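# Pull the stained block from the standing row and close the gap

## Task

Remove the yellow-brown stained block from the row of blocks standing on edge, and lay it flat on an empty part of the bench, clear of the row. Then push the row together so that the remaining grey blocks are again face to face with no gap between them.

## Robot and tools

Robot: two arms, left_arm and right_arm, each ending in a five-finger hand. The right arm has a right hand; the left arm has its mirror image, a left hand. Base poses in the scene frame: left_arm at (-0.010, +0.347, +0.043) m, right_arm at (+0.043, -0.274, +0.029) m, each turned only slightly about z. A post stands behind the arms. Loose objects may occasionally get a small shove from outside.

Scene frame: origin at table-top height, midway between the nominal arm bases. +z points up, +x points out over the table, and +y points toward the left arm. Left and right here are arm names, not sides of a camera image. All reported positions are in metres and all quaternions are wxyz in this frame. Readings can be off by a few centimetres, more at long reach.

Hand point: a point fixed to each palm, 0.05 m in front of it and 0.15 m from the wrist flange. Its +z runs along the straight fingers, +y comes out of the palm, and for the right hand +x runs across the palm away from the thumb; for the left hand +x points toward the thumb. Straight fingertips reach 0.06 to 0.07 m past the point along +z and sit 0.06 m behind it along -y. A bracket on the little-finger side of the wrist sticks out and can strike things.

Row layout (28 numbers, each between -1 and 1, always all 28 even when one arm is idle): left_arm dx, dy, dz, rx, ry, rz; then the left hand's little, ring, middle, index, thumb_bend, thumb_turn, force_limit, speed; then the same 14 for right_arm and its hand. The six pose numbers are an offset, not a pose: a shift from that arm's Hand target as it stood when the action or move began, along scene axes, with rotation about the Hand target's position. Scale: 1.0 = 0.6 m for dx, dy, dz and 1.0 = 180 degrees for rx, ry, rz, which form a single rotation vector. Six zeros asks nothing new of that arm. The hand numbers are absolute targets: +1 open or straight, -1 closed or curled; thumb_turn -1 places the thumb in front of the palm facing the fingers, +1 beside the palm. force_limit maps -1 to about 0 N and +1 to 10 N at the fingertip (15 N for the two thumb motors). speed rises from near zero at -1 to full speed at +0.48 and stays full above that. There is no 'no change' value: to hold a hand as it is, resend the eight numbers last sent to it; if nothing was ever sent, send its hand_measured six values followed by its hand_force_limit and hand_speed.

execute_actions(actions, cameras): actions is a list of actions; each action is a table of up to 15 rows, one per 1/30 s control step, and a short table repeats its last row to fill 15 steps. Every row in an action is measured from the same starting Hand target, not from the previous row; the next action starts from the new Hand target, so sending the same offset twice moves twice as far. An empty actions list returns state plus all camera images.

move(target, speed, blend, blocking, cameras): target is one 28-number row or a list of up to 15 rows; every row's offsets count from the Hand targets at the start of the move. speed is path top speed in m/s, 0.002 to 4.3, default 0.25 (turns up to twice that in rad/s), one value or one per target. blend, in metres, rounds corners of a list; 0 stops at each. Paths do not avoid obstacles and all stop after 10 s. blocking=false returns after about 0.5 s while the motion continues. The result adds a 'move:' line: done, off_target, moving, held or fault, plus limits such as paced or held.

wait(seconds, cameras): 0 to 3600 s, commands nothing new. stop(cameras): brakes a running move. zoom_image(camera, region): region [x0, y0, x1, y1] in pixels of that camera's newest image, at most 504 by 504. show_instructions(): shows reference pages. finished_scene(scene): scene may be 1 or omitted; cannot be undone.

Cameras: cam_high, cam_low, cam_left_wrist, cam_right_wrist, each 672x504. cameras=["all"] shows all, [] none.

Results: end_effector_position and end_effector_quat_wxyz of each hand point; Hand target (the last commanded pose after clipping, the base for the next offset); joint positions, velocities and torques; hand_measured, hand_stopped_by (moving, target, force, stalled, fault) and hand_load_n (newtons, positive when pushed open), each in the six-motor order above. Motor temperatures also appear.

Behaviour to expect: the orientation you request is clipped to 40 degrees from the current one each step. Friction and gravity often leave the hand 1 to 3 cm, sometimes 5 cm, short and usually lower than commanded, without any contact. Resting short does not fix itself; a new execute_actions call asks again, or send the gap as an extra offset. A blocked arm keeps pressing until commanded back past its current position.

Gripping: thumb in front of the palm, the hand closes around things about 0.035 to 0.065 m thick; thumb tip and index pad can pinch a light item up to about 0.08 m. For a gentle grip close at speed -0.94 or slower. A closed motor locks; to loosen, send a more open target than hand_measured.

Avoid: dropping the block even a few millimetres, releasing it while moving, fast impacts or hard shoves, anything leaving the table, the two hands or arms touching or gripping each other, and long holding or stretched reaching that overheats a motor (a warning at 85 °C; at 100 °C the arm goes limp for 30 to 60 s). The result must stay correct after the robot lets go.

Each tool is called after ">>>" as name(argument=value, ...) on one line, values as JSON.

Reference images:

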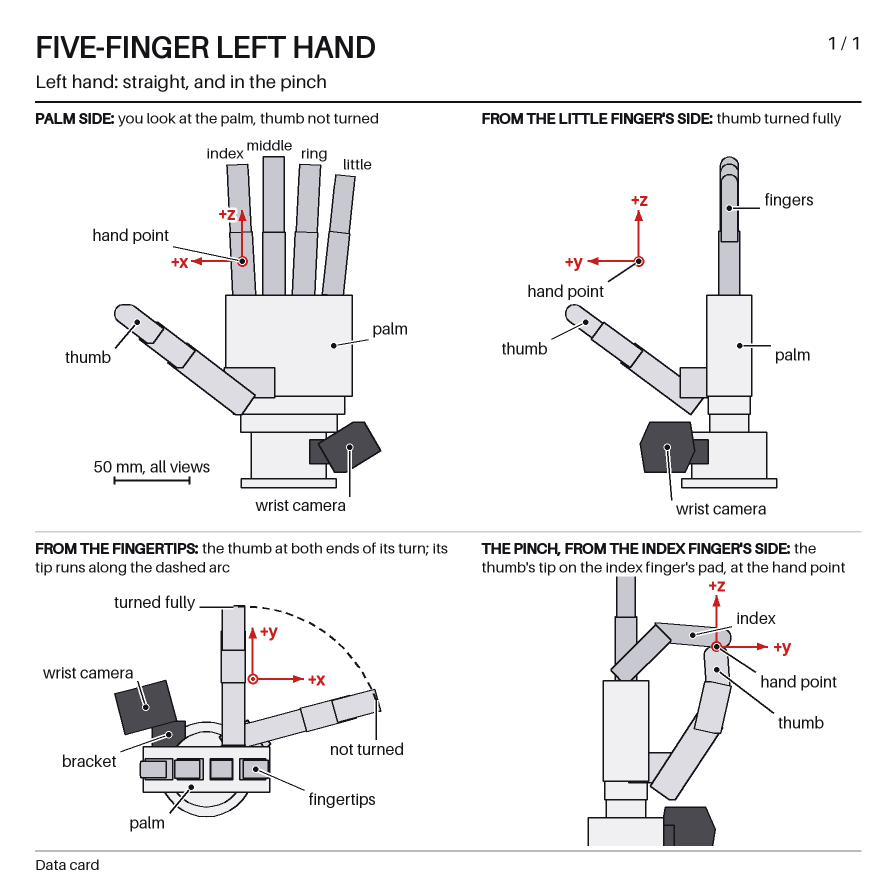

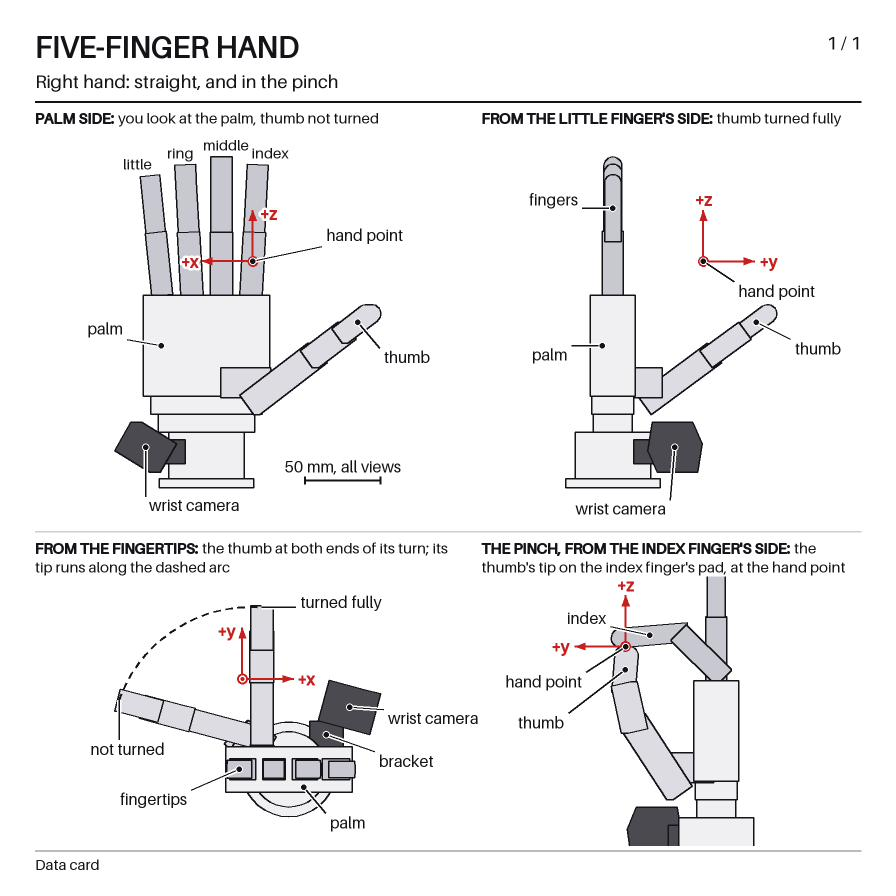

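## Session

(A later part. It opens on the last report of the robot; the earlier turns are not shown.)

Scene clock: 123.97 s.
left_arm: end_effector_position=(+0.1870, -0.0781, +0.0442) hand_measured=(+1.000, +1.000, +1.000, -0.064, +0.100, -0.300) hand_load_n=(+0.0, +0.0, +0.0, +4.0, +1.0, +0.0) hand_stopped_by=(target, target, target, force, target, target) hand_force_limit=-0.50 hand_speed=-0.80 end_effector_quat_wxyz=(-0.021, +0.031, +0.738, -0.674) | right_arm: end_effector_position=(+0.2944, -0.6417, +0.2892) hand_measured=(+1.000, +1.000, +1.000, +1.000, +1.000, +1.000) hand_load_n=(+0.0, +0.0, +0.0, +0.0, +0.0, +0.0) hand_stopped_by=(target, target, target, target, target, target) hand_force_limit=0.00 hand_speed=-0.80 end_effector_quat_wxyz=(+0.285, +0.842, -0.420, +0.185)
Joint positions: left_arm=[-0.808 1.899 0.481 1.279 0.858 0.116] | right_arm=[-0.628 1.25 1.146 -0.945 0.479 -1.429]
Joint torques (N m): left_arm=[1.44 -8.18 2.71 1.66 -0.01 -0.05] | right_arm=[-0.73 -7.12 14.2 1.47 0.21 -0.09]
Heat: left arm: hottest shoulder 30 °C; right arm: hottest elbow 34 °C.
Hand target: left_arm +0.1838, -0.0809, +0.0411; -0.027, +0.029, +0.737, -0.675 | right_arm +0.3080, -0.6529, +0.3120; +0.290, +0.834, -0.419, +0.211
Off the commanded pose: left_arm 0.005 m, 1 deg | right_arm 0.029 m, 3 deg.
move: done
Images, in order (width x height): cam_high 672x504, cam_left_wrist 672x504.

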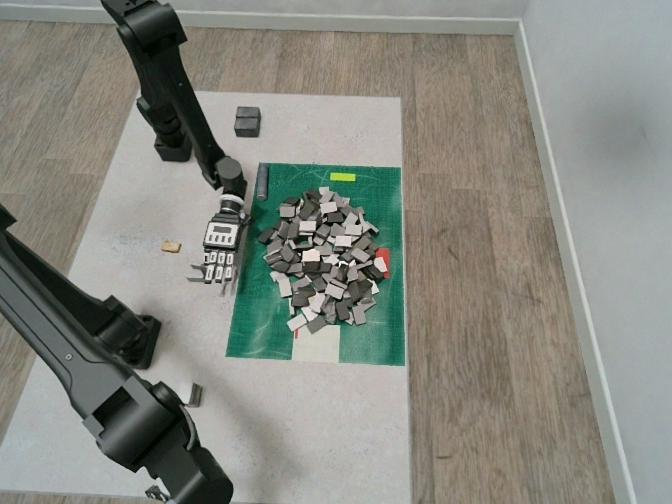

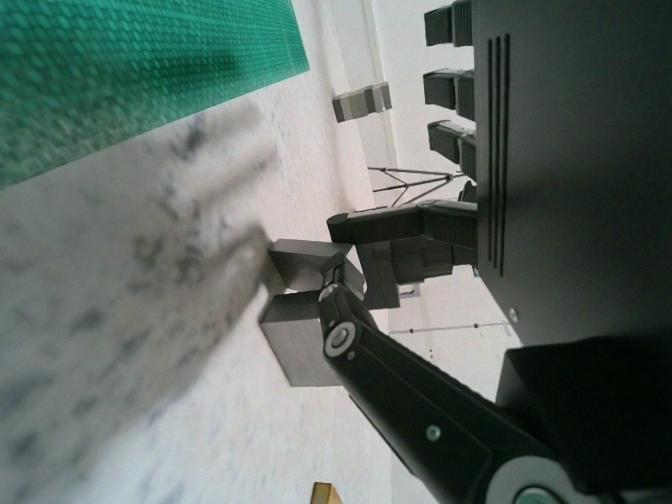

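>>> move(target=[0,0,0.06,0,0,0, 1,1,1,-0.2,0.1,-0.3, -0.5,-0.8, 0,0,0,0,0,0, 1,1,1,1,1,1, 0,-0.8], speed=0.04, cameras=["cam_left_wrist","cam_high"])

>>> zoom_image(camera="cam_left_wrist", region=[240, 180, 440, 340])

>>> zoom_image(camera="cam_high", region=[182, 242, 222, 282])

Scene clock: 125.73 s.
left_arm: end_effector_position=(+0.1895, -0.0806, +0.0742) hand_measured=(+1.000, +1.000, +1.000, -0.064, +0.100, -0.300) hand_load_n=(+0.0, +0.0, +0.0, +0.0, +0.0, +0.0) hand_stopped_by=(target, target, target, force, target, target) hand_force_limit=-0.50 hand_speed=-0.80 end_effector_quat_wxyz=(-0.020, +0.032, +0.736, -0.676) | right_arm: end_effector_position=(+0.2944, -0.6417, +0.2892) hand_measured=(+1.000, +1.000, +1.000, +1.000, +1.000, +1.000) hand_load_n=(+0.0, +0.0, +0.0, +0.5, +0.0, +0.0) hand_stopped_by=(target, target, target, target, target, target) hand_force_limit=0.00 hand_speed=-0.80 end_effector_quat_wxyz=(+0.285, +0.842, -0.420, +0.185)
Joint positions: left_arm=[-0.808 1.782 0.481 1.168 0.858 0.114] | right_arm=[-0.628 1.25 1.146 -0.945 0.479 -1.429]
Joint torques (N m): left_arm=[1.85 -10.64 2.92 1.09 0.02 0] | right_arm=[-0.91 -8.29 14.08 1.52 0.23 -0.11]
Heat: left arm: hottest shoulder 30 °C; right arm: hottest elbow 34 °C.
Hand target: left_arm +0.1838, -0.0809, +0.0771; -0.027, +0.029, +0.737, -0.675 | right_arm +0.3080, -0.6529, +0.3120; +0.290, +0.834, -0.419, +0.211
Off the commanded pose: left_arm 0.006 m, 1 deg | right_arm 0.029 m, 3 deg.
move: done
Images, in order (width x height): cam_high 672x504, cam_left_wrist 672x504.

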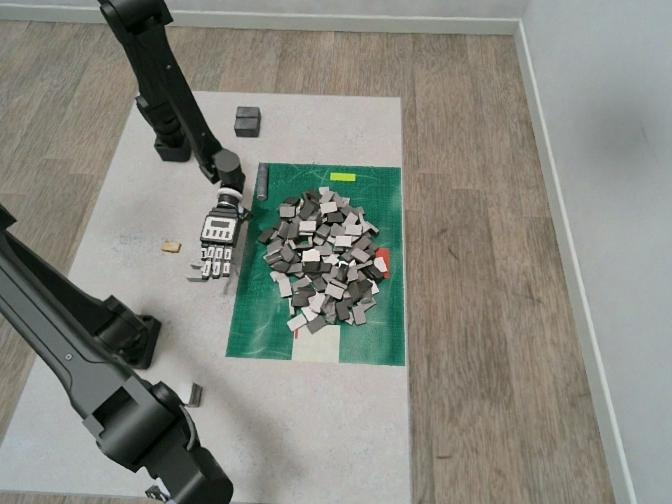

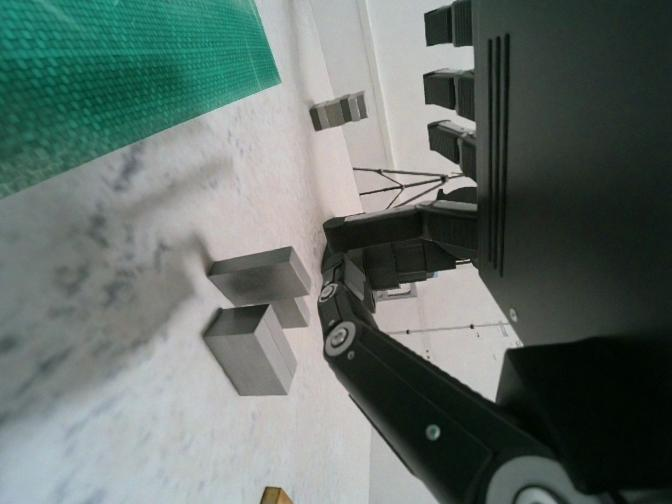

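Scaled by 2.520 from the camera's image (finer frame: 960x720).

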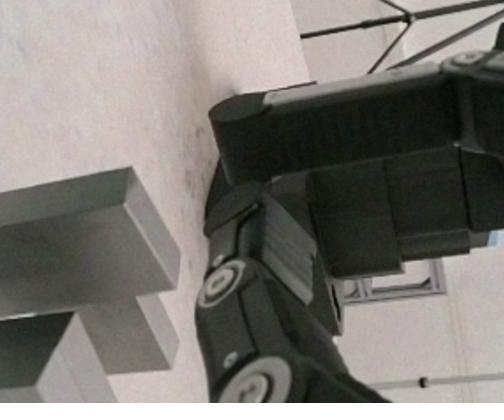

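Scaled by 12.600 from the camera's image (finer frame: 960x720).

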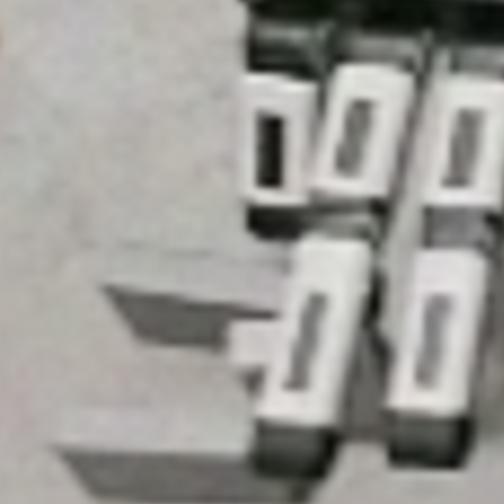

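>>> move(target=[0,0.06,0.03,0,0,0, 1,1,1,0.1,0.1,-0.3, -0.5,-0.2, 0,0,0,0,0,0, 1,1,1,1,1,1, 0,-0.8], speed=0.08, cameras=["cam_left_wrist","cam_high"])

>>> zoom_image(camera="cam_left_wrist", region=[140, 200, 340, 360])

>>> zoom_image(camera="cam_high", region=[182, 242, 222, 282])

Scene clock: 127.20 s.
left_arm: end_effector_position=(+0.1831, -0.0475, +0.0932) hand_measured=(+1.000, +1.000, +1.000, +0.100, +0.100, -0.300) hand_load_n=(+0.0, +0.0, +0.0, +0.0, +0.0, +0.0) hand_stopped_by=(target, target, target, target, target, target) hand_force_limit=-0.50 hand_speed=-0.20 end_effector_quat_wxyz=(-0.029, +0.029, +0.737, -0.675) | right_arm: end_effector_position=(+0.2944, -0.6417, +0.2892) hand_measured=(+1.000, +1.000, +1.000, +1.000, +1.000, +1.000) hand_load_n=(+0.0, +0.0, +0.0, +0.0, +0.0, +0.0) hand_stopped_by=(target, target, target, target, target, target) hand_force_limit=0.00 hand_speed=-0.80 end_effector_quat_wxyz=(+0.285, +0.842, -0.420, +0.185)
Joint positions: left_arm=[-0.743 1.667 0.414 1.106 0.933 0.114] | right_arm=[-0.628 1.25 1.146 -0.945 0.479 -1.429]
Joint torques (N m): left_arm=[1.9 -8.7 3.26 0.9 0.15 0.13] | right_arm=[-0.5 -7.94 14.06 1.4 0.22 -0.07]
Heat: left arm: hottest shoulder 30 °C; right arm: hottest elbow 34 °C.
Hand target: left_arm +0.1838, -0.0448, +0.0950; -0.027, +0.029, +0.737, -0.675 | right_arm +0.3080, -0.6529, +0.3120; +0.290, +0.834, -0.419, +0.211
Off the commanded pose: left_arm 0.003 m, 0 deg | right_arm 0.029 m, 3 deg.
move: done
Images, in order (width x height): cam_high 672x504, cam_left_wrist 672x504.

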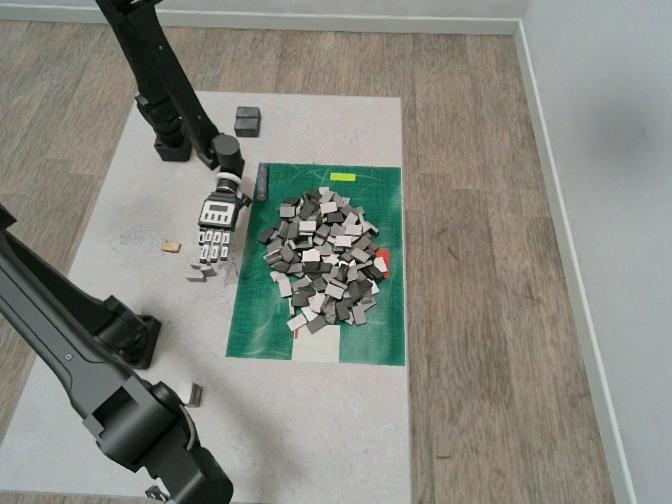

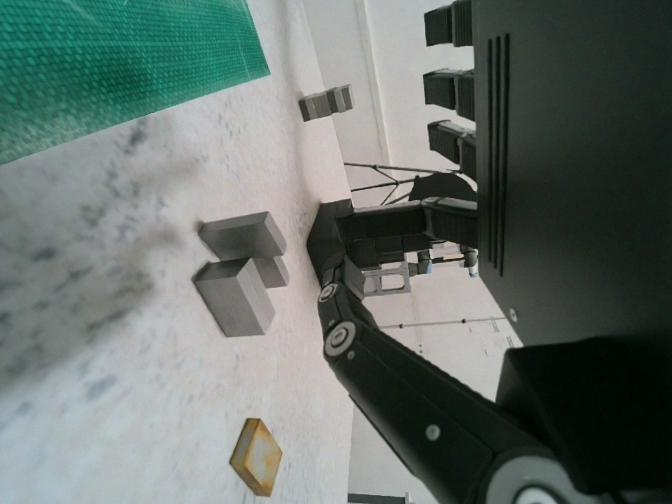

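Scaled by 2.520 from the camera's image (finer frame: 960x720).

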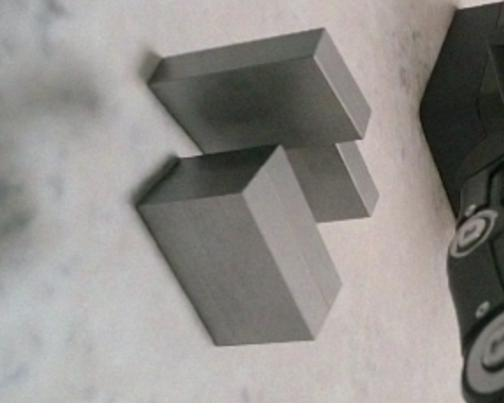

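Scaled by 12.600 from the camera's image (finer frame: 960x720).

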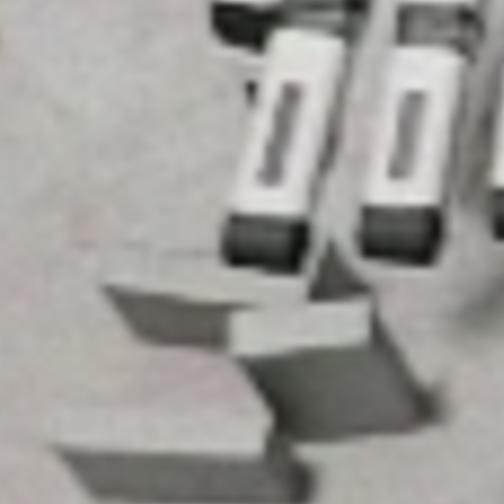

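>>> move(target=[0.003,-0.045,-0.05,0,0,0, 1,1,1,0.25,0.1,-0.3, -0.5,-0.2, 0,0,0,0,0,0, 1,1,1,1,1,1, 0,-0.8], speed=0.08, cameras=["cam_left_wrist","cam_high"])

>>> zoom_image(camera="cam_left_wrist", region=[240, 180, 440, 340])

>>> zoom_image(camera="cam_high", region=[182, 242, 222, 282])

Scene clock: 130.23 s.
left_arm: end_effector_position=(+0.1819, -0.0640, +0.0632) hand_measured=(+1.000, +1.000, +1.000, +0.250, +0.100, -0.300) hand_load_n=(+0.0, +0.0, +0.0, +0.0, +0.0, +0.0) hand_stopped_by=(target, target, target, target, target, target) hand_force_limit=-0.50 hand_speed=-0.20 end_effector_quat_wxyz=(-0.029, +0.025, +0.742, -0.670) | right_arm: end_effector_position=(+0.2944, -0.6417, +0.2892) hand_measured=(+1.000, +1.000, +1.000, +1.000, +1.000, +1.000) hand_load_n=(+0.0, +0.0, +0.0, +0.0, -0.5, +0.0) hand_stopped_by=(target, target, target, target, target, target) hand_force_limit=0.00 hand_speed=-0.80 end_effector_quat_wxyz=(+0.285, +0.842, -0.420, +0.185)
Joint positions: left_arm=[-0.787 1.796 0.443 1.193 0.881 0.114] | right_arm=[-0.628 1.25 1.146 -0.945 0.479 -1.429]
Joint torques (N m): left_arm=[1.49 -7.59 4.37 1.78 0.01 0.02] | right_arm=[-0.85 -7.65 14.13 1.37 0.21 -0.08]
Heat: left arm: hottest shoulder 30 °C; right arm: hottest elbow 34 °C.
Hand target: left_arm +0.1857, -0.0719, +0.0651; -0.026, +0.029, +0.737, -0.675 | right_arm +0.3080, -0.6529, +0.3120; +0.290, +0.834, -0.419, +0.211
Off the commanded pose: left_arm 0.009 m, 1 deg | right_arm 0.029 m, 3 deg.
move: done
Images, in order (width x height): cam_high 672x504, cam_left_wrist 672x504.

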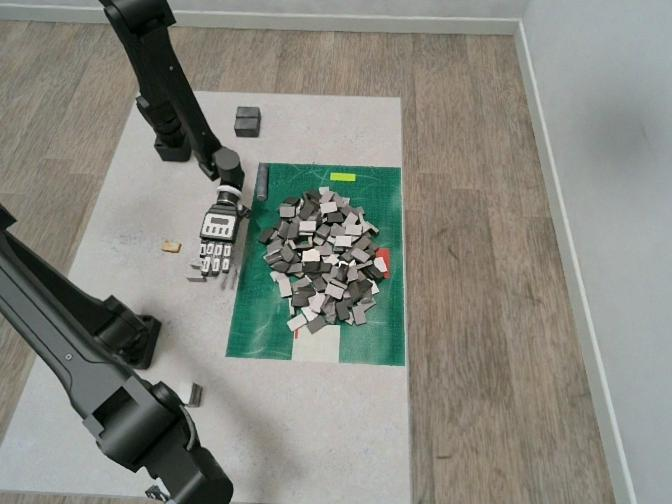

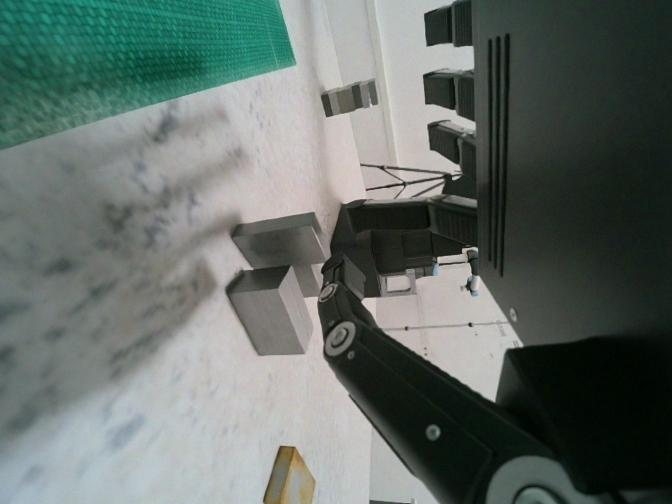

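Scaled by 2.520 from the camera's image (finer frame: 960x720).

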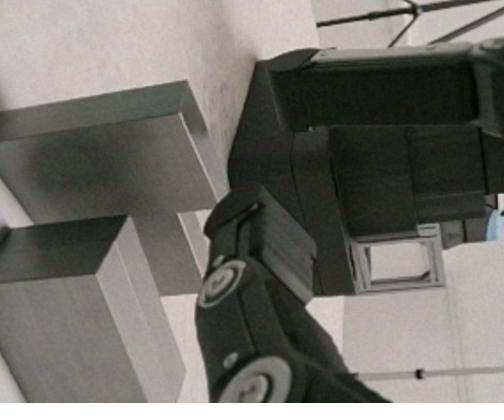

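Scaled by 12.600 from the camera's image (finer frame: 960x720).

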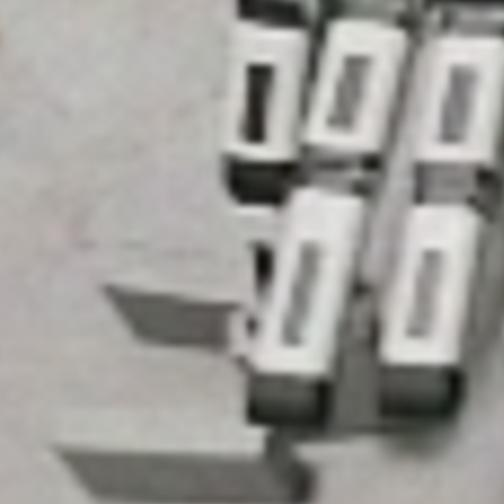

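>>> move(target=[0.003,-0.010,-0.035,0,0,0, 1,1,1,0.25,0.1,-0.3, -0.5,-0.2, 0,0,0,0,0,0, 1,1,1,1,1,1, 0,-0.8], speed=0.04, cameras=["cam_left_wrist"])

>>> zoom_image(camera="cam_left_wrist", region=[240, 180, 440, 340])

Scene clock: 132.13 s.
left_arm: end_effector_position=(+0.1854, -0.0703, +0.0438) hand_measured=(+1.000, +1.000, +1.000, +0.250, +0.100, -0.300) hand_load_n=(+0.0, +0.0, +0.0, +0.0, +0.0, +0.0) hand_stopped_by=(target, target, target, target, target, target) hand_force_limit=-0.50 hand_speed=-0.20 end_effector_quat_wxyz=(-0.026, +0.026, +0.741, -0.671) | right_arm: end_effector_position=(+0.2944, -0.6417, +0.2892) hand_measured=(+1.000, +1.000, +1.000, +1.000, +1.000, +1.000) hand_load_n=(+0.0, +0.0, -0.5, +0.0, +0.0, +0.0) hand_stopped_by=(target, target, target, target, target, target) hand_force_limit=0.00 hand_speed=-0.80 end_effector_quat_wxyz=(+0.285, +0.842, -0.420, +0.185)
Joint positions: left_arm=[-0.794 1.887 0.467 1.266 0.872 0.114] | right_arm=[-0.628 1.25 1.146 -0.945 0.479 -1.429]
Joint torques (N m): left_arm=[1.44 -7.82 3.7 1.69 -0.02 -0.01] | right_arm=[-0.91 -7.36 14.19 1.57 0.21 -0.11]
Heat: left arm: hottest shoulder 30 °C; right arm: hottest elbow 34 °C.
Hand target: left_arm +0.1873, -0.0778, +0.0440; -0.027, +0.029, +0.737, -0.675 | right_arm +0.3080, -0.6529, +0.3120; +0.290, +0.834, -0.419, +0.211
Off the commanded pose: left_arm 0.008 m, 1 deg | right_arm 0.029 m, 3 deg.
move: done

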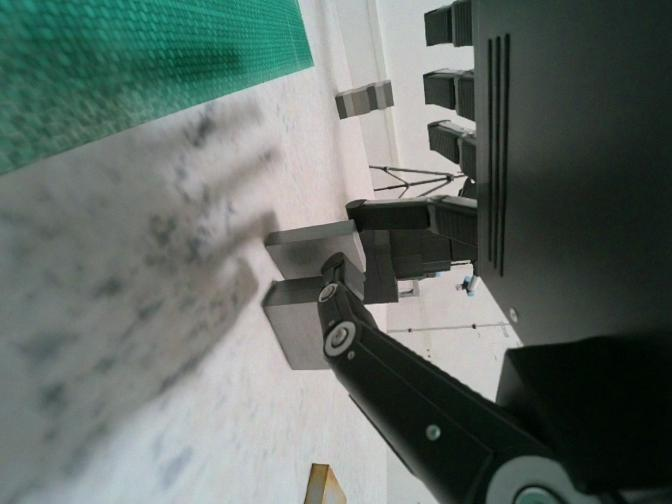

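Scaled by 2.520 from the camera's image (finer frame: 960x720).

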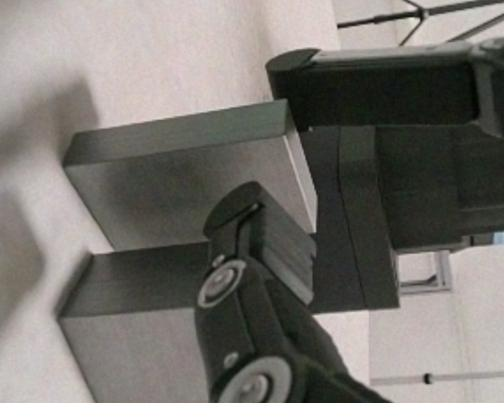

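>>> move(target=[0,-0.002,-0.030,0,0,0, 1,1,1,0.25,0.1,-0.3, -0.5,-0.2, 0,0,0,0,0,0, 1,1,1,1,1,1, 0,-0.8], speed=0.04, cameras=["cam_left_wrist"])

>>> zoom_image(camera="cam_left_wrist", region=[240, 180, 440, 340])

Scene clock: 133.40 s.
left_arm: end_effector_position=(+0.1868, -0.0727, +0.0272) hand_measured=(+1.000, +1.000, +1.000, +0.250, +0.100, -0.300) hand_load_n=(+0.0, +0.0, +0.0, +0.0, +0.0, +0.0) hand_stopped_by=(target, target, target, target, target, target) hand_force_limit=-0.50 hand_speed=-0.20 end_effector_quat_wxyz=(-0.025, +0.027, +0.740, -0.671) | right_arm: end_effector_position=(+0.2944, -0.6417, +0.2892) hand_measured=(+1.000, +1.000, +1.000, +1.000, +1.000, +1.000) hand_load_n=(+0.0, +0.0, +0.0, +0.0, +0.0, +0.0) hand_stopped_by=(target, target, target, target, target, target) hand_force_limit=0.00 hand_speed=-0.80 end_effector_quat_wxyz=(+0.285, +0.842, -0.420, +0.185)
Joint positions: left_arm=[-0.796 1.962 0.482 1.329 0.869 0.114] | right_arm=[-0.628 1.25 1.146 -0.945 0.479 -1.429]
Joint torques (N m): left_arm=[1.67 -8.47 3.19 1.88 -0.02 0.02] | right_arm=[-1.03 -7.59 14.2 1.65 0.22 -0.08]
Heat: left arm: hottest shoulder 30 °C; right arm: hottest elbow 34 °C.
Hand target: left_arm +0.1874, -0.0791, +0.0261; -0.027, +0.029, +0.737, -0.675 | right_arm +0.3080, -0.6529, +0.3120; +0.290, +0.834, -0.419, +0.211
Off the commanded pose: left_arm 0.006 m, 1 deg | right_arm 0.029 m, 3 deg.
move: done

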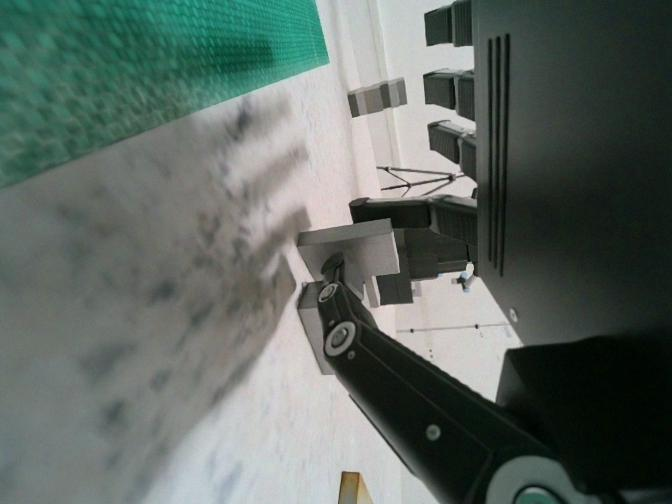

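Scaled by 2.520 from the camera's image (finer frame: 960x720).

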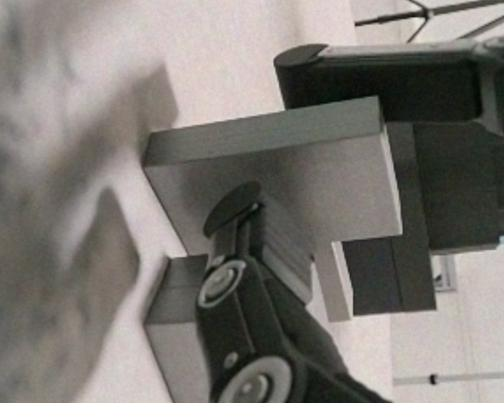

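>>> move(target=[-0.002,-0.010,-0.002,0,0,0, 1,1,1,0.25,0.1,-0.3, -0.5,-0.2, 0,0,0,0,0,0, 1,1,1,1,1,1, 0,-0.8], speed=0.02, cameras=["cam_left_wrist"])

>>> zoom_image(camera="cam_left_wrist", region=[240, 180, 440, 340])

Scene clock: 134.43 s.
left_arm: end_effector_position=(+0.1858, -0.0793, +0.0272) hand_measured=(+1.000, +1.000, +1.000, +0.250, +0.100, -0.300) hand_load_n=(+0.0, +0.0, -0.5, +0.0, +0.0, +0.0) hand_stopped_by=(target, target, target, target, target, target) hand_force_limit=-0.50 hand_speed=-0.20 end_effector_quat_wxyz=(-0.023, +0.029, +0.739, -0.672) | right_arm: end_effector_position=(+0.2944, -0.6417, +0.2892) hand_measured=(+1.000, +1.000, +1.000, +1.000, +1.000, +1.000) hand_load_n=(+0.0, +0.0, +0.0, +0.0, +0.0, +0.0) hand_stopped_by=(target, target, target, target, target, target) hand_force_limit=0.00 hand_speed=-0.80 end_effector_quat_wxyz=(+0.285, +0.842, -0.420, +0.185)
Joint positions: left_arm=[-0.812 1.966 0.492 1.329 0.855 0.114] | right_arm=[-0.628 1.25 1.146 -0.945 0.479 -1.429]
Joint torques (N m): left_arm=[1.55 -8.41 3.22 1.76 -0.06 -0.02] | right_arm=[-1.03 -7.53 14.05 1.63 0.23 -0.09]
Heat: left arm: hottest shoulder 30 °C; right arm: hottest elbow 34 °C.
Hand target: left_arm +0.1862, -0.0851, +0.0249; -0.027, +0.029, +0.737, -0.675 | right_arm +0.3080, -0.6529, +0.3120; +0.290, +0.834, -0.419, +0.211
Off the commanded pose: left_arm 0.006 m, 1 deg | right_arm 0.029 m, 3 deg.
move: done

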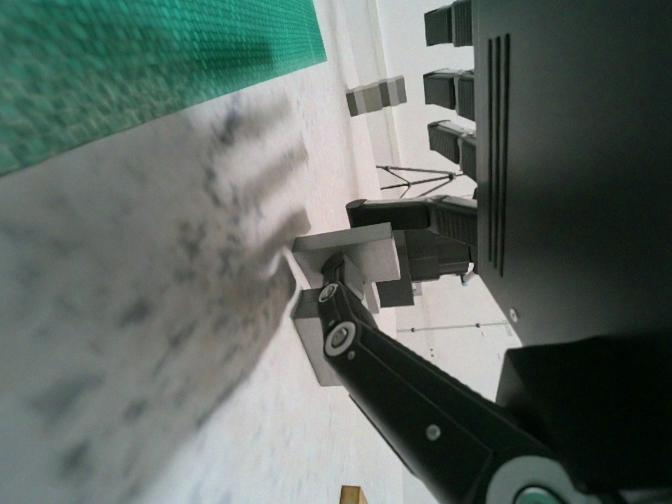

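Scaled by 2.520 from the camera's image (finer frame: 960x720).

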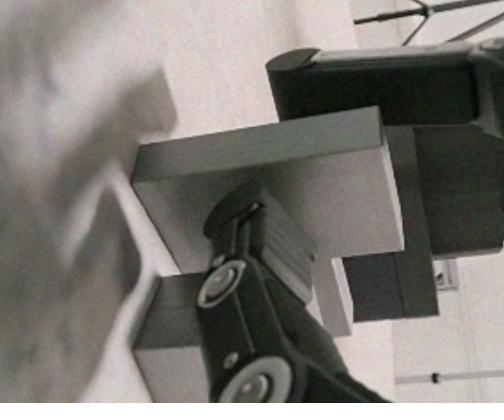

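Now close the index.

>>> move(target=[0,0,0,0,0,0, 1,1,1,-0.3,0.1,-0.3, -0.1,-0.8, 0,0,0,0,0,0, 1,1,1,1,1,1, 0,-0.8], speed=0.02, cameras=["cam_left_wrist"])

>>> zoom_image(camera="cam_left_wrist", region=[240, 180, 440, 340])

Scene clock: 135.57 s.
left_arm: end_effector_position=(+0.1858, -0.0796, +0.0273) hand_measured=(+1.000, +1.000, +1.000, -0.080, +0.100, -0.300) hand_load_n=(+0.0, +0.0, +0.0, +8.0, +1.5, -1.0) hand_stopped_by=(target, target, target, force, target, target) hand_force_limit=-0.10 hand_speed=-0.80 end_effector_quat_wxyz=(-0.023, +0.029, +0.739, -0.673) | right_arm: end_effector_position=(+0.2944, -0.6417, +0.2892) hand_measured=(+1.000, +1.000, +1.000, +1.000, +1.000, +1.000) hand_load_n=(+0.0, +0.0, +0.0, +0.0, +0.0, +0.0) hand_stopped_by=(target, target, target, target, target, target) hand_force_limit=0.00 hand_speed=-0.80 end_effector_quat_wxyz=(+0.285, +0.842, -0.420, +0.185)
Joint positions: left_arm=[-0.813 1.966 0.493 1.33 0.855 0.114] | right_arm=[-0.628 1.25 1.146 -0.945 0.479 -1.429]
Joint torques (N m): left_arm=[1.32 -8.18 3.07 1.59 -0.01 -0.02] | right_arm=[-0.62 -7.18 14.13 1.55 0.21 -0.14]
Heat: left arm: hottest shoulder 30 °C; right arm: hottest elbow 34 °C.
Hand target: left_arm +0.1861, -0.0850, +0.0249; -0.027, +0.029, +0.737, -0.675 | right_arm +0.3080, -0.6529, +0.3120; +0.290, +0.834, -0.419, +0.211
Off the commanded pose: left_arm 0.006 m, 1 deg | right_arm 0.029 m, 3 deg.
move: done

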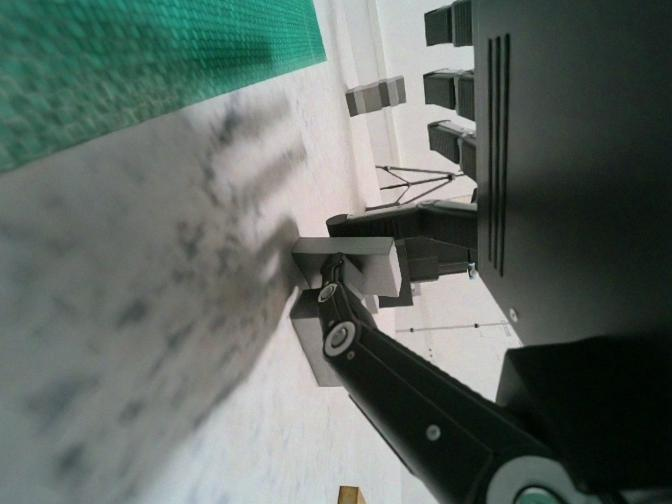

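Scaled by 2.520 from the camera's image (finer frame: 960x720).

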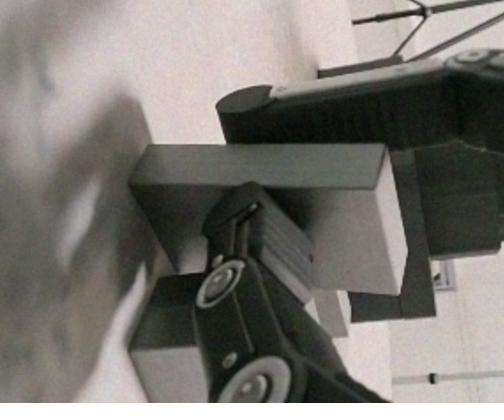

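>>> move(target=[0,0,0.055,0,0,0, 1,1,1,-0.3,0.1,-0.3, -0.1,-0.8, 0,0,0,0,0,0, 1,1,1,1,1,1, 0,-0.8], speed=0.04, cameras=["cam_left_wrist"])

>>> zoom_image(camera="cam_left_wrist", region=[240, 180, 440, 340])

Scene clock: 137.20 s.
left_arm: end_effector_position=(+0.1888, -0.0825, +0.0508) hand_measured=(+1.000, +1.000, +1.000, -0.080, +0.100, -0.300) hand_load_n=(+0.0, +0.0, +0.0, +5.5, +1.0, -0.5) hand_stopped_by=(target, target, target, force, target, target) hand_force_limit=-0.10 hand_speed=-0.80 end_effector_quat_wxyz=(-0.024, +0.029, +0.740, -0.672) | right_arm: end_effector_position=(+0.2944, -0.6417, +0.2892) hand_measured=(+1.000, +1.000, +1.000, +1.000, +1.000, +1.000) hand_load_n=(+0.0, +0.0, +0.0, +0.0, +0.0, +0.0) hand_stopped_by=(target, target, target, target, target, target) hand_force_limit=0.00 hand_speed=-0.80 end_effector_quat_wxyz=(+0.285, +0.842, -0.420, +0.185)
Joint positions: left_arm=[-0.813 1.871 0.493 1.232 0.854 0.113] | right_arm=[-0.628 1.25 1.146 -0.945 0.479 -1.429]
Joint torques (N m): left_arm=[1.44 -10.87 2.47 0.99 0.02 0] | right_arm=[-1.08 -7.47 14.04 1.48 0.22 -0.09]
Heat: left arm: hottest shoulder 30 °C; right arm: hottest elbow 34 °C.
Hand target: left_arm +0.1861, -0.0850, +0.0579; -0.027, +0.029, +0.737, -0.675 | right_arm +0.3080, -0.6529, +0.3120; +0.290, +0.834, -0.419, +0.211
Off the commanded pose: left_arm 0.008 m, 1 deg | right_arm 0.029 m, 3 deg.
move: done

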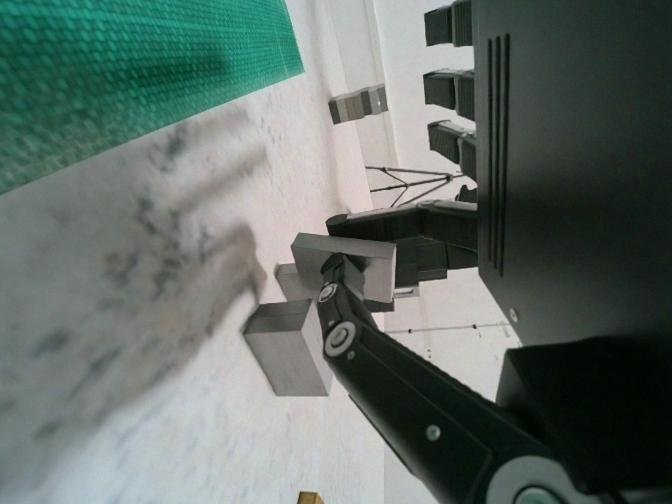

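Scaled by 2.520 from the camera's image (finer frame: 960x720).

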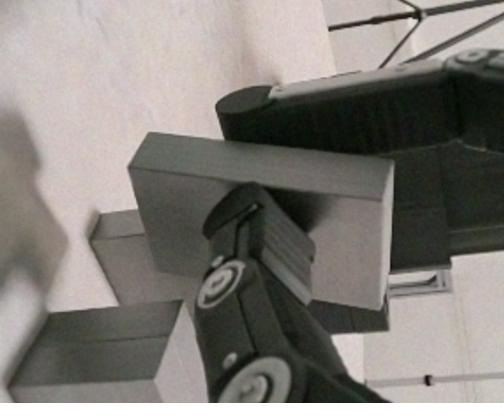

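>>> move(target=[[-0.01,0.042,0.075,0,0,0, 1,1,1,-0.3,0.1,-0.3, -0.1,-0.8, 0,0,0,0,0,0, 1,1,1,1,1,1, 0,-0.8],[-0.068,0.108,0.075,-0.0325,-0.4138,-0.0363, 1,1,1,-0.3,0.1,-0.3, -0.1,-0.8, 0,0,0,0,0,0, 1,1,1,1,1,1, 0,-0.8]], speed=[0.08,0.15], blend=[0.01,0], cameras=["cam_left_wrist","cam_high"])

>>> zoom_image(camera="cam_left_wrist", region=[240, 180, 440, 340])

>>> zoom_image(camera="cam_high", region=[152, 222, 232, 292])

Scene clock: 145.70 s.
left_arm: end_effector_position=(+0.1474, -0.0191, +0.1014) hand_measured=(+1.000, +1.000, +1.000, -0.080, +0.100, -0.300) hand_load_n=(+0.0, +0.0, +0.0, +6.0, +1.0, +0.0) hand_stopped_by=(target, target, target, force, target, target) hand_force_limit=-0.10 hand_speed=-0.80 end_effector_quat_wxyz=(+0.383, +0.464, +0.576, -0.552) | right_arm: end_effector_position=(+0.2944, -0.6417, +0.2892) hand_measured=(+1.000, +1.000, +1.000, +1.000, +1.000, +1.000) hand_load_n=(+0.0, +0.0, +0.0, +0.0, +0.0, +0.0) hand_stopped_by=(target, target, target, target, target, target) hand_force_limit=0.00 hand_speed=-0.80 end_effector_quat_wxyz=(+0.285, +0.842, -0.420, +0.185)
Joint positions: left_arm=[-0.983 1.552 0.129 1.299 0.684 1.363] | right_arm=[-0.628 1.25 1.146 -0.945 0.479 -1.429]
Joint torques (N m): left_arm=[1.44 -3.9 2.32 2.11 -0.05 0.24] | right_arm=[-0.44 -7.36 14.12 1.54 0.25 -0.09]
Heat: left arm: hottest shoulder 30 °C; right arm: hottest elbow 34 °C.
Hand target: left_arm +0.1453, -0.0203, +0.1028; +0.390, +0.472, +0.567, -0.551 | right_arm +0.3080, -0.6529, +0.3120; +0.290, +0.834, -0.419, +0.211
Off the commanded pose: left_arm 0.003 m, 2 deg | right_arm 0.029 m, 3 deg.
move: done
Images, in order (width x height): cam_high 672x504, cam_left_wrist 672x504.

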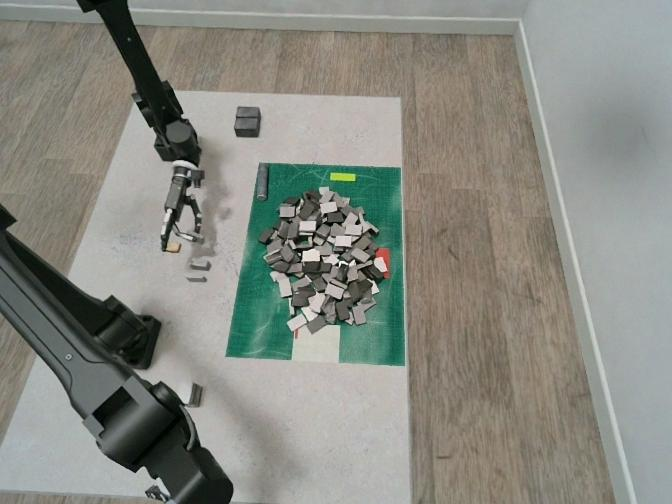

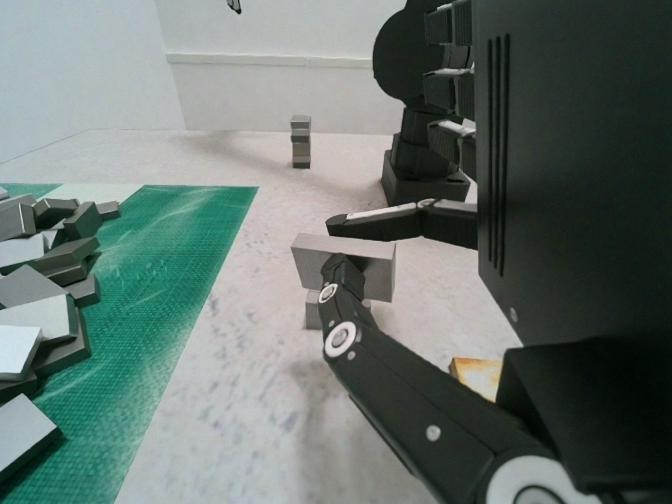

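Scaled by 2.520 from the camera's image (finer frame: 960x720).

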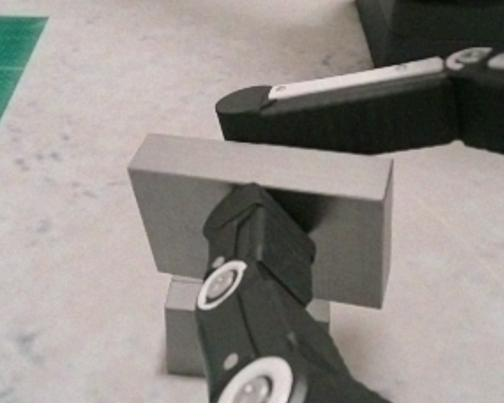

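Scaled by 6.300 from the camera's image (finer frame: 960x720).

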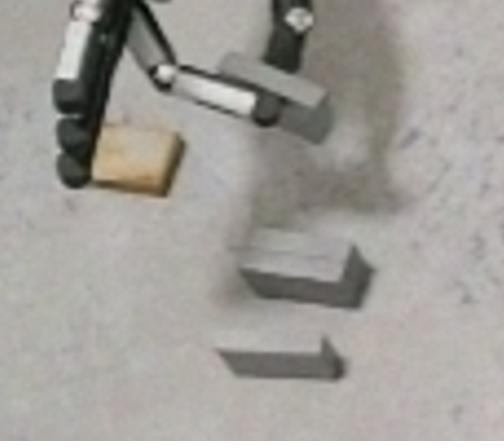

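>>> move(target=[-0.008,-0.0133,-0.108,0,0,0.0333, 1,1,1,-0.3,0.1,-0.3, -0.1,-0.8, 0,0,0,0,0,0, 1,1,1,1,1,1, 0,-0.8], speed=0.06, cameras=["cam_left_wrist","cam_high"])

>>> zoom_image(camera="cam_left_wrist", region=[240, 180, 440, 340])

>>> zoom_image(camera="cam_high", region=[162, 230, 222, 280])

Scene clock: 148.40 s.
left_arm: end_effector_position=(+0.1404, -0.0228, +0.0342) hand_measured=(+1.000, +1.000, +1.000, -0.080, +0.100, -0.300) hand_load_n=(+0.0, +0.0, +0.0, +6.0, +1.0, +0.0) hand_stopped_by=(target, target, target, force, target, target) hand_force_limit=-0.10 hand_speed=-0.80 end_effector_quat_wxyz=(+0.382, +0.451, +0.626, -0.509) | right_arm: end_effector_position=(+0.2944, -0.6417, +0.2892) hand_measured=(+1.000, +1.000, +1.000, +1.000, +1.000, +1.000) hand_load_n=(+0.0, +0.0, +0.0, +0.0, +0.0, +0.0) hand_stopped_by=(target, target, target, target, target, target) hand_force_limit=0.00 hand_speed=-0.80 end_effector_quat_wxyz=(+0.285, +0.842, -0.420, +0.185)
Joint positions: left_arm=[-1.112 1.905 0.151 1.541 0.458 1.364] | right_arm=[-0.628 1.25 1.146 -0.945 0.479 -1.429]
Joint torques (N m): left_arm=[1.55 -6.12 0.76 2.07 -0.07 0.25] | right_arm=[-0.67 -8.06 14.04 1.51 0.2 -0.07]
Heat: left arm: hottest shoulder 30 °C; right arm: hottest elbow 34 °C.
Hand target: left_arm +0.1406, -0.0283, +0.0381; +0.418, +0.441, +0.591, -0.530 | right_arm +0.3080, -0.6529, +0.3120; +0.290, +0.834, -0.419, +0.211
Off the commanded pose: left_arm 0.007 m, 6 deg | right_arm 0.029 m, 3 deg.
joint sent to its limit (left arm) — joint 4 (wrist pitch), upper limit. The joint targets are off in orientation, not in position.
move: off_target (left_arm)
Images, in order (width x height): cam_high 672x504, cam_left_wrist 672x504.

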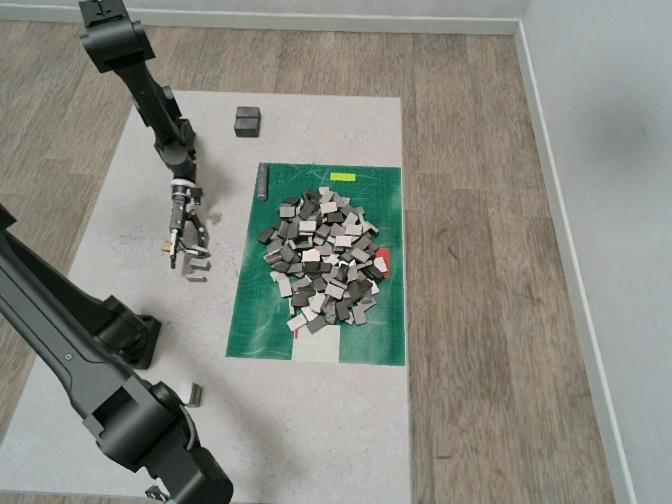

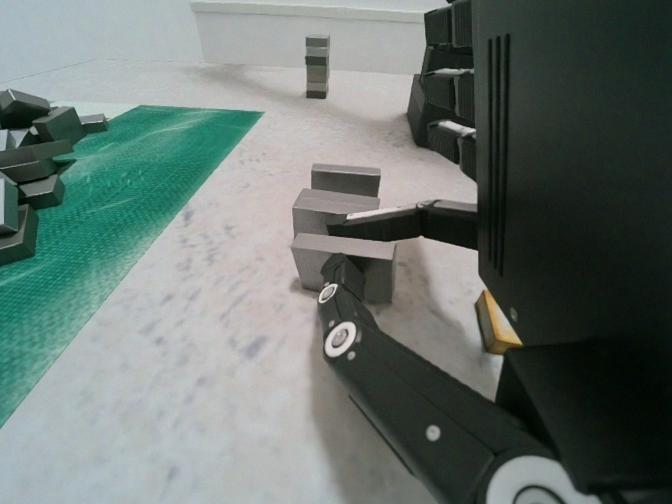

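Scaled by 2.520 from the camera's image (finer frame: 960x720).

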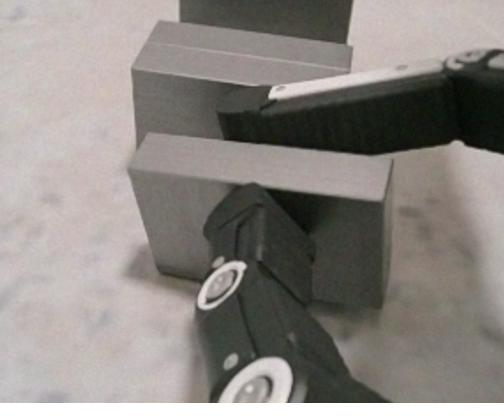

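Scaled by 8.400 from the camera's image (finer frame: 960x720).

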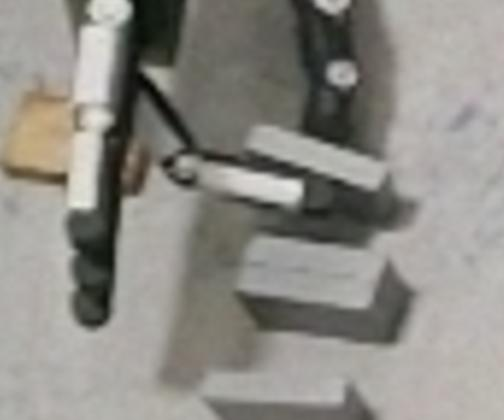

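>>> move(target=[0.0,-0.003,-0.018,0.0556,0,0, 1,1,1,-0.3,0.1,-0.3, -0.1,-0.8, 0,0,0,0,0,0, 1,1,1,1,1,1, 0,-0.8], speed=0.03, cameras=["cam_left_wrist","cam_high"])

>>> zoom_image(camera="cam_left_wrist", region=[240, 180, 440, 340])

>>> zoom_image(camera="cam_high", region=[162, 230, 222, 280])

Scene clock: 151.40 s.
left_arm: end_effector_position=(+0.1400, -0.0267, +0.0295) hand_measured=(+1.000, +1.000, +1.000, -0.080, +0.100, -0.300) hand_load_n=(-0.5, +0.0, +0.0, +5.0, +0.0, +0.0) hand_stopped_by=(target, target, target, force, target, target) hand_force_limit=-0.10 hand_speed=-0.80 end_effector_quat_wxyz=(+0.380, +0.472, +0.634, -0.480) | right_arm: end_effector_position=(+0.2944, -0.6417, +0.2892) hand_measured=(+1.000, +1.000, +1.000, +1.000, +1.000, +1.000) hand_load_n=(+0.0, +0.0, +0.0, +0.0, +0.0, +0.0) hand_stopped_by=(target, target, target, target, target, target) hand_force_limit=0.00 hand_speed=-0.80 end_effector_quat_wxyz=(+0.285, +0.842, -0.420, +0.185)
Joint positions: left_arm=[-1.148 1.825 0.165 1.385 0.407 1.421] | right_arm=[-0.628 1.25 1.146 -0.945 0.479 -1.429]
Joint torques (N m): left_arm=[1.79 -6.42 1.63 0.51 -0.16 0.17] | right_arm=[-0.26 -7.36 13.98 1.57 0.2 -0.1]
Heat: left arm: hottest shoulder 30 °C; right arm: hottest elbow 34 °C.
Hand target: left_arm +0.1405, -0.0301, +0.0273; +0.378, +0.476, +0.635, -0.477 | right_arm +0.3080, -0.6529, +0.3120; +0.290, +0.834, -0.419, +0.211
Off the commanded pose: left_arm 0.004 m, 1 deg | right_arm 0.029 m, 3 deg.
move: done
Images, in order (width x height): cam_high 672x504, cam_left_wrist 672x504.

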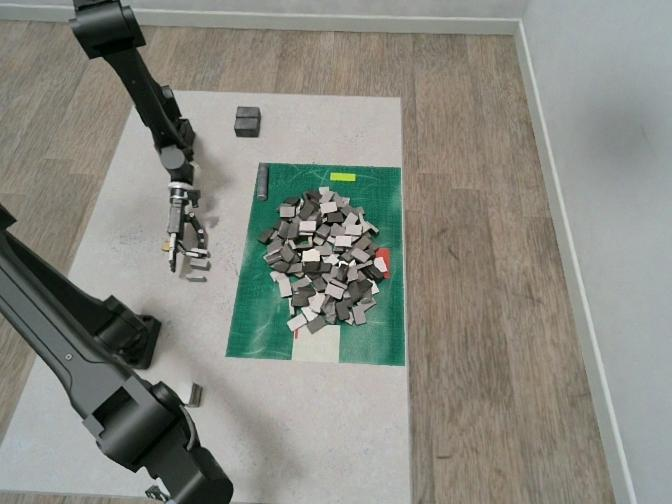

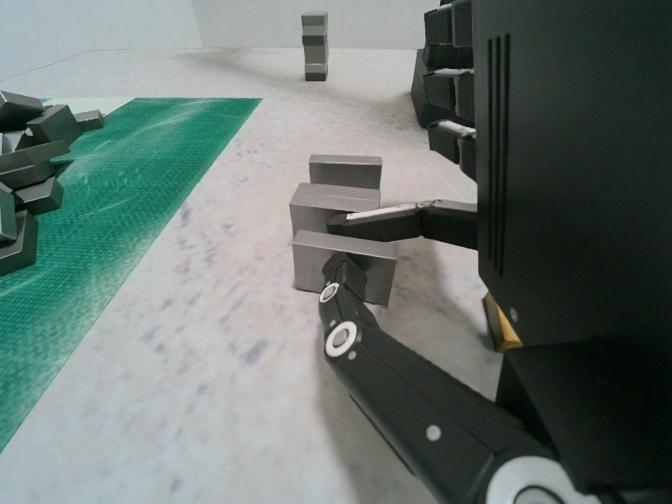

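Scaled by 2.520 from the camera's image (finer frame: 960x720).

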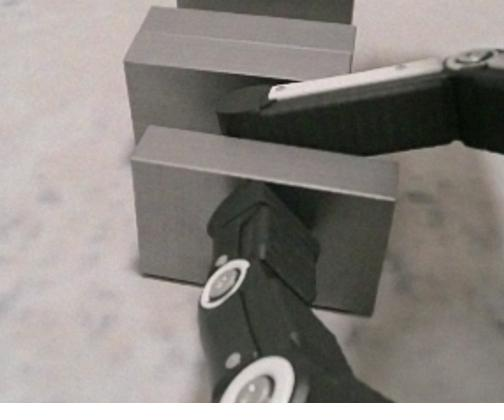

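Scaled by 8.400 from the camera's image (finer frame: 960x720).

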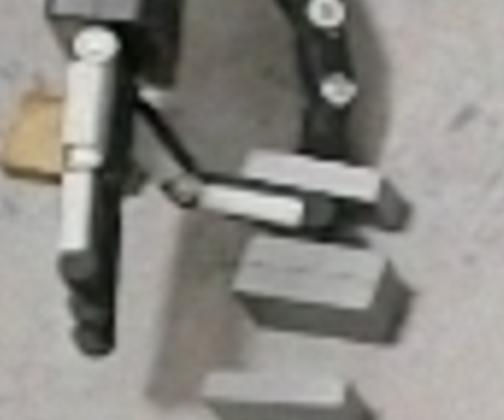

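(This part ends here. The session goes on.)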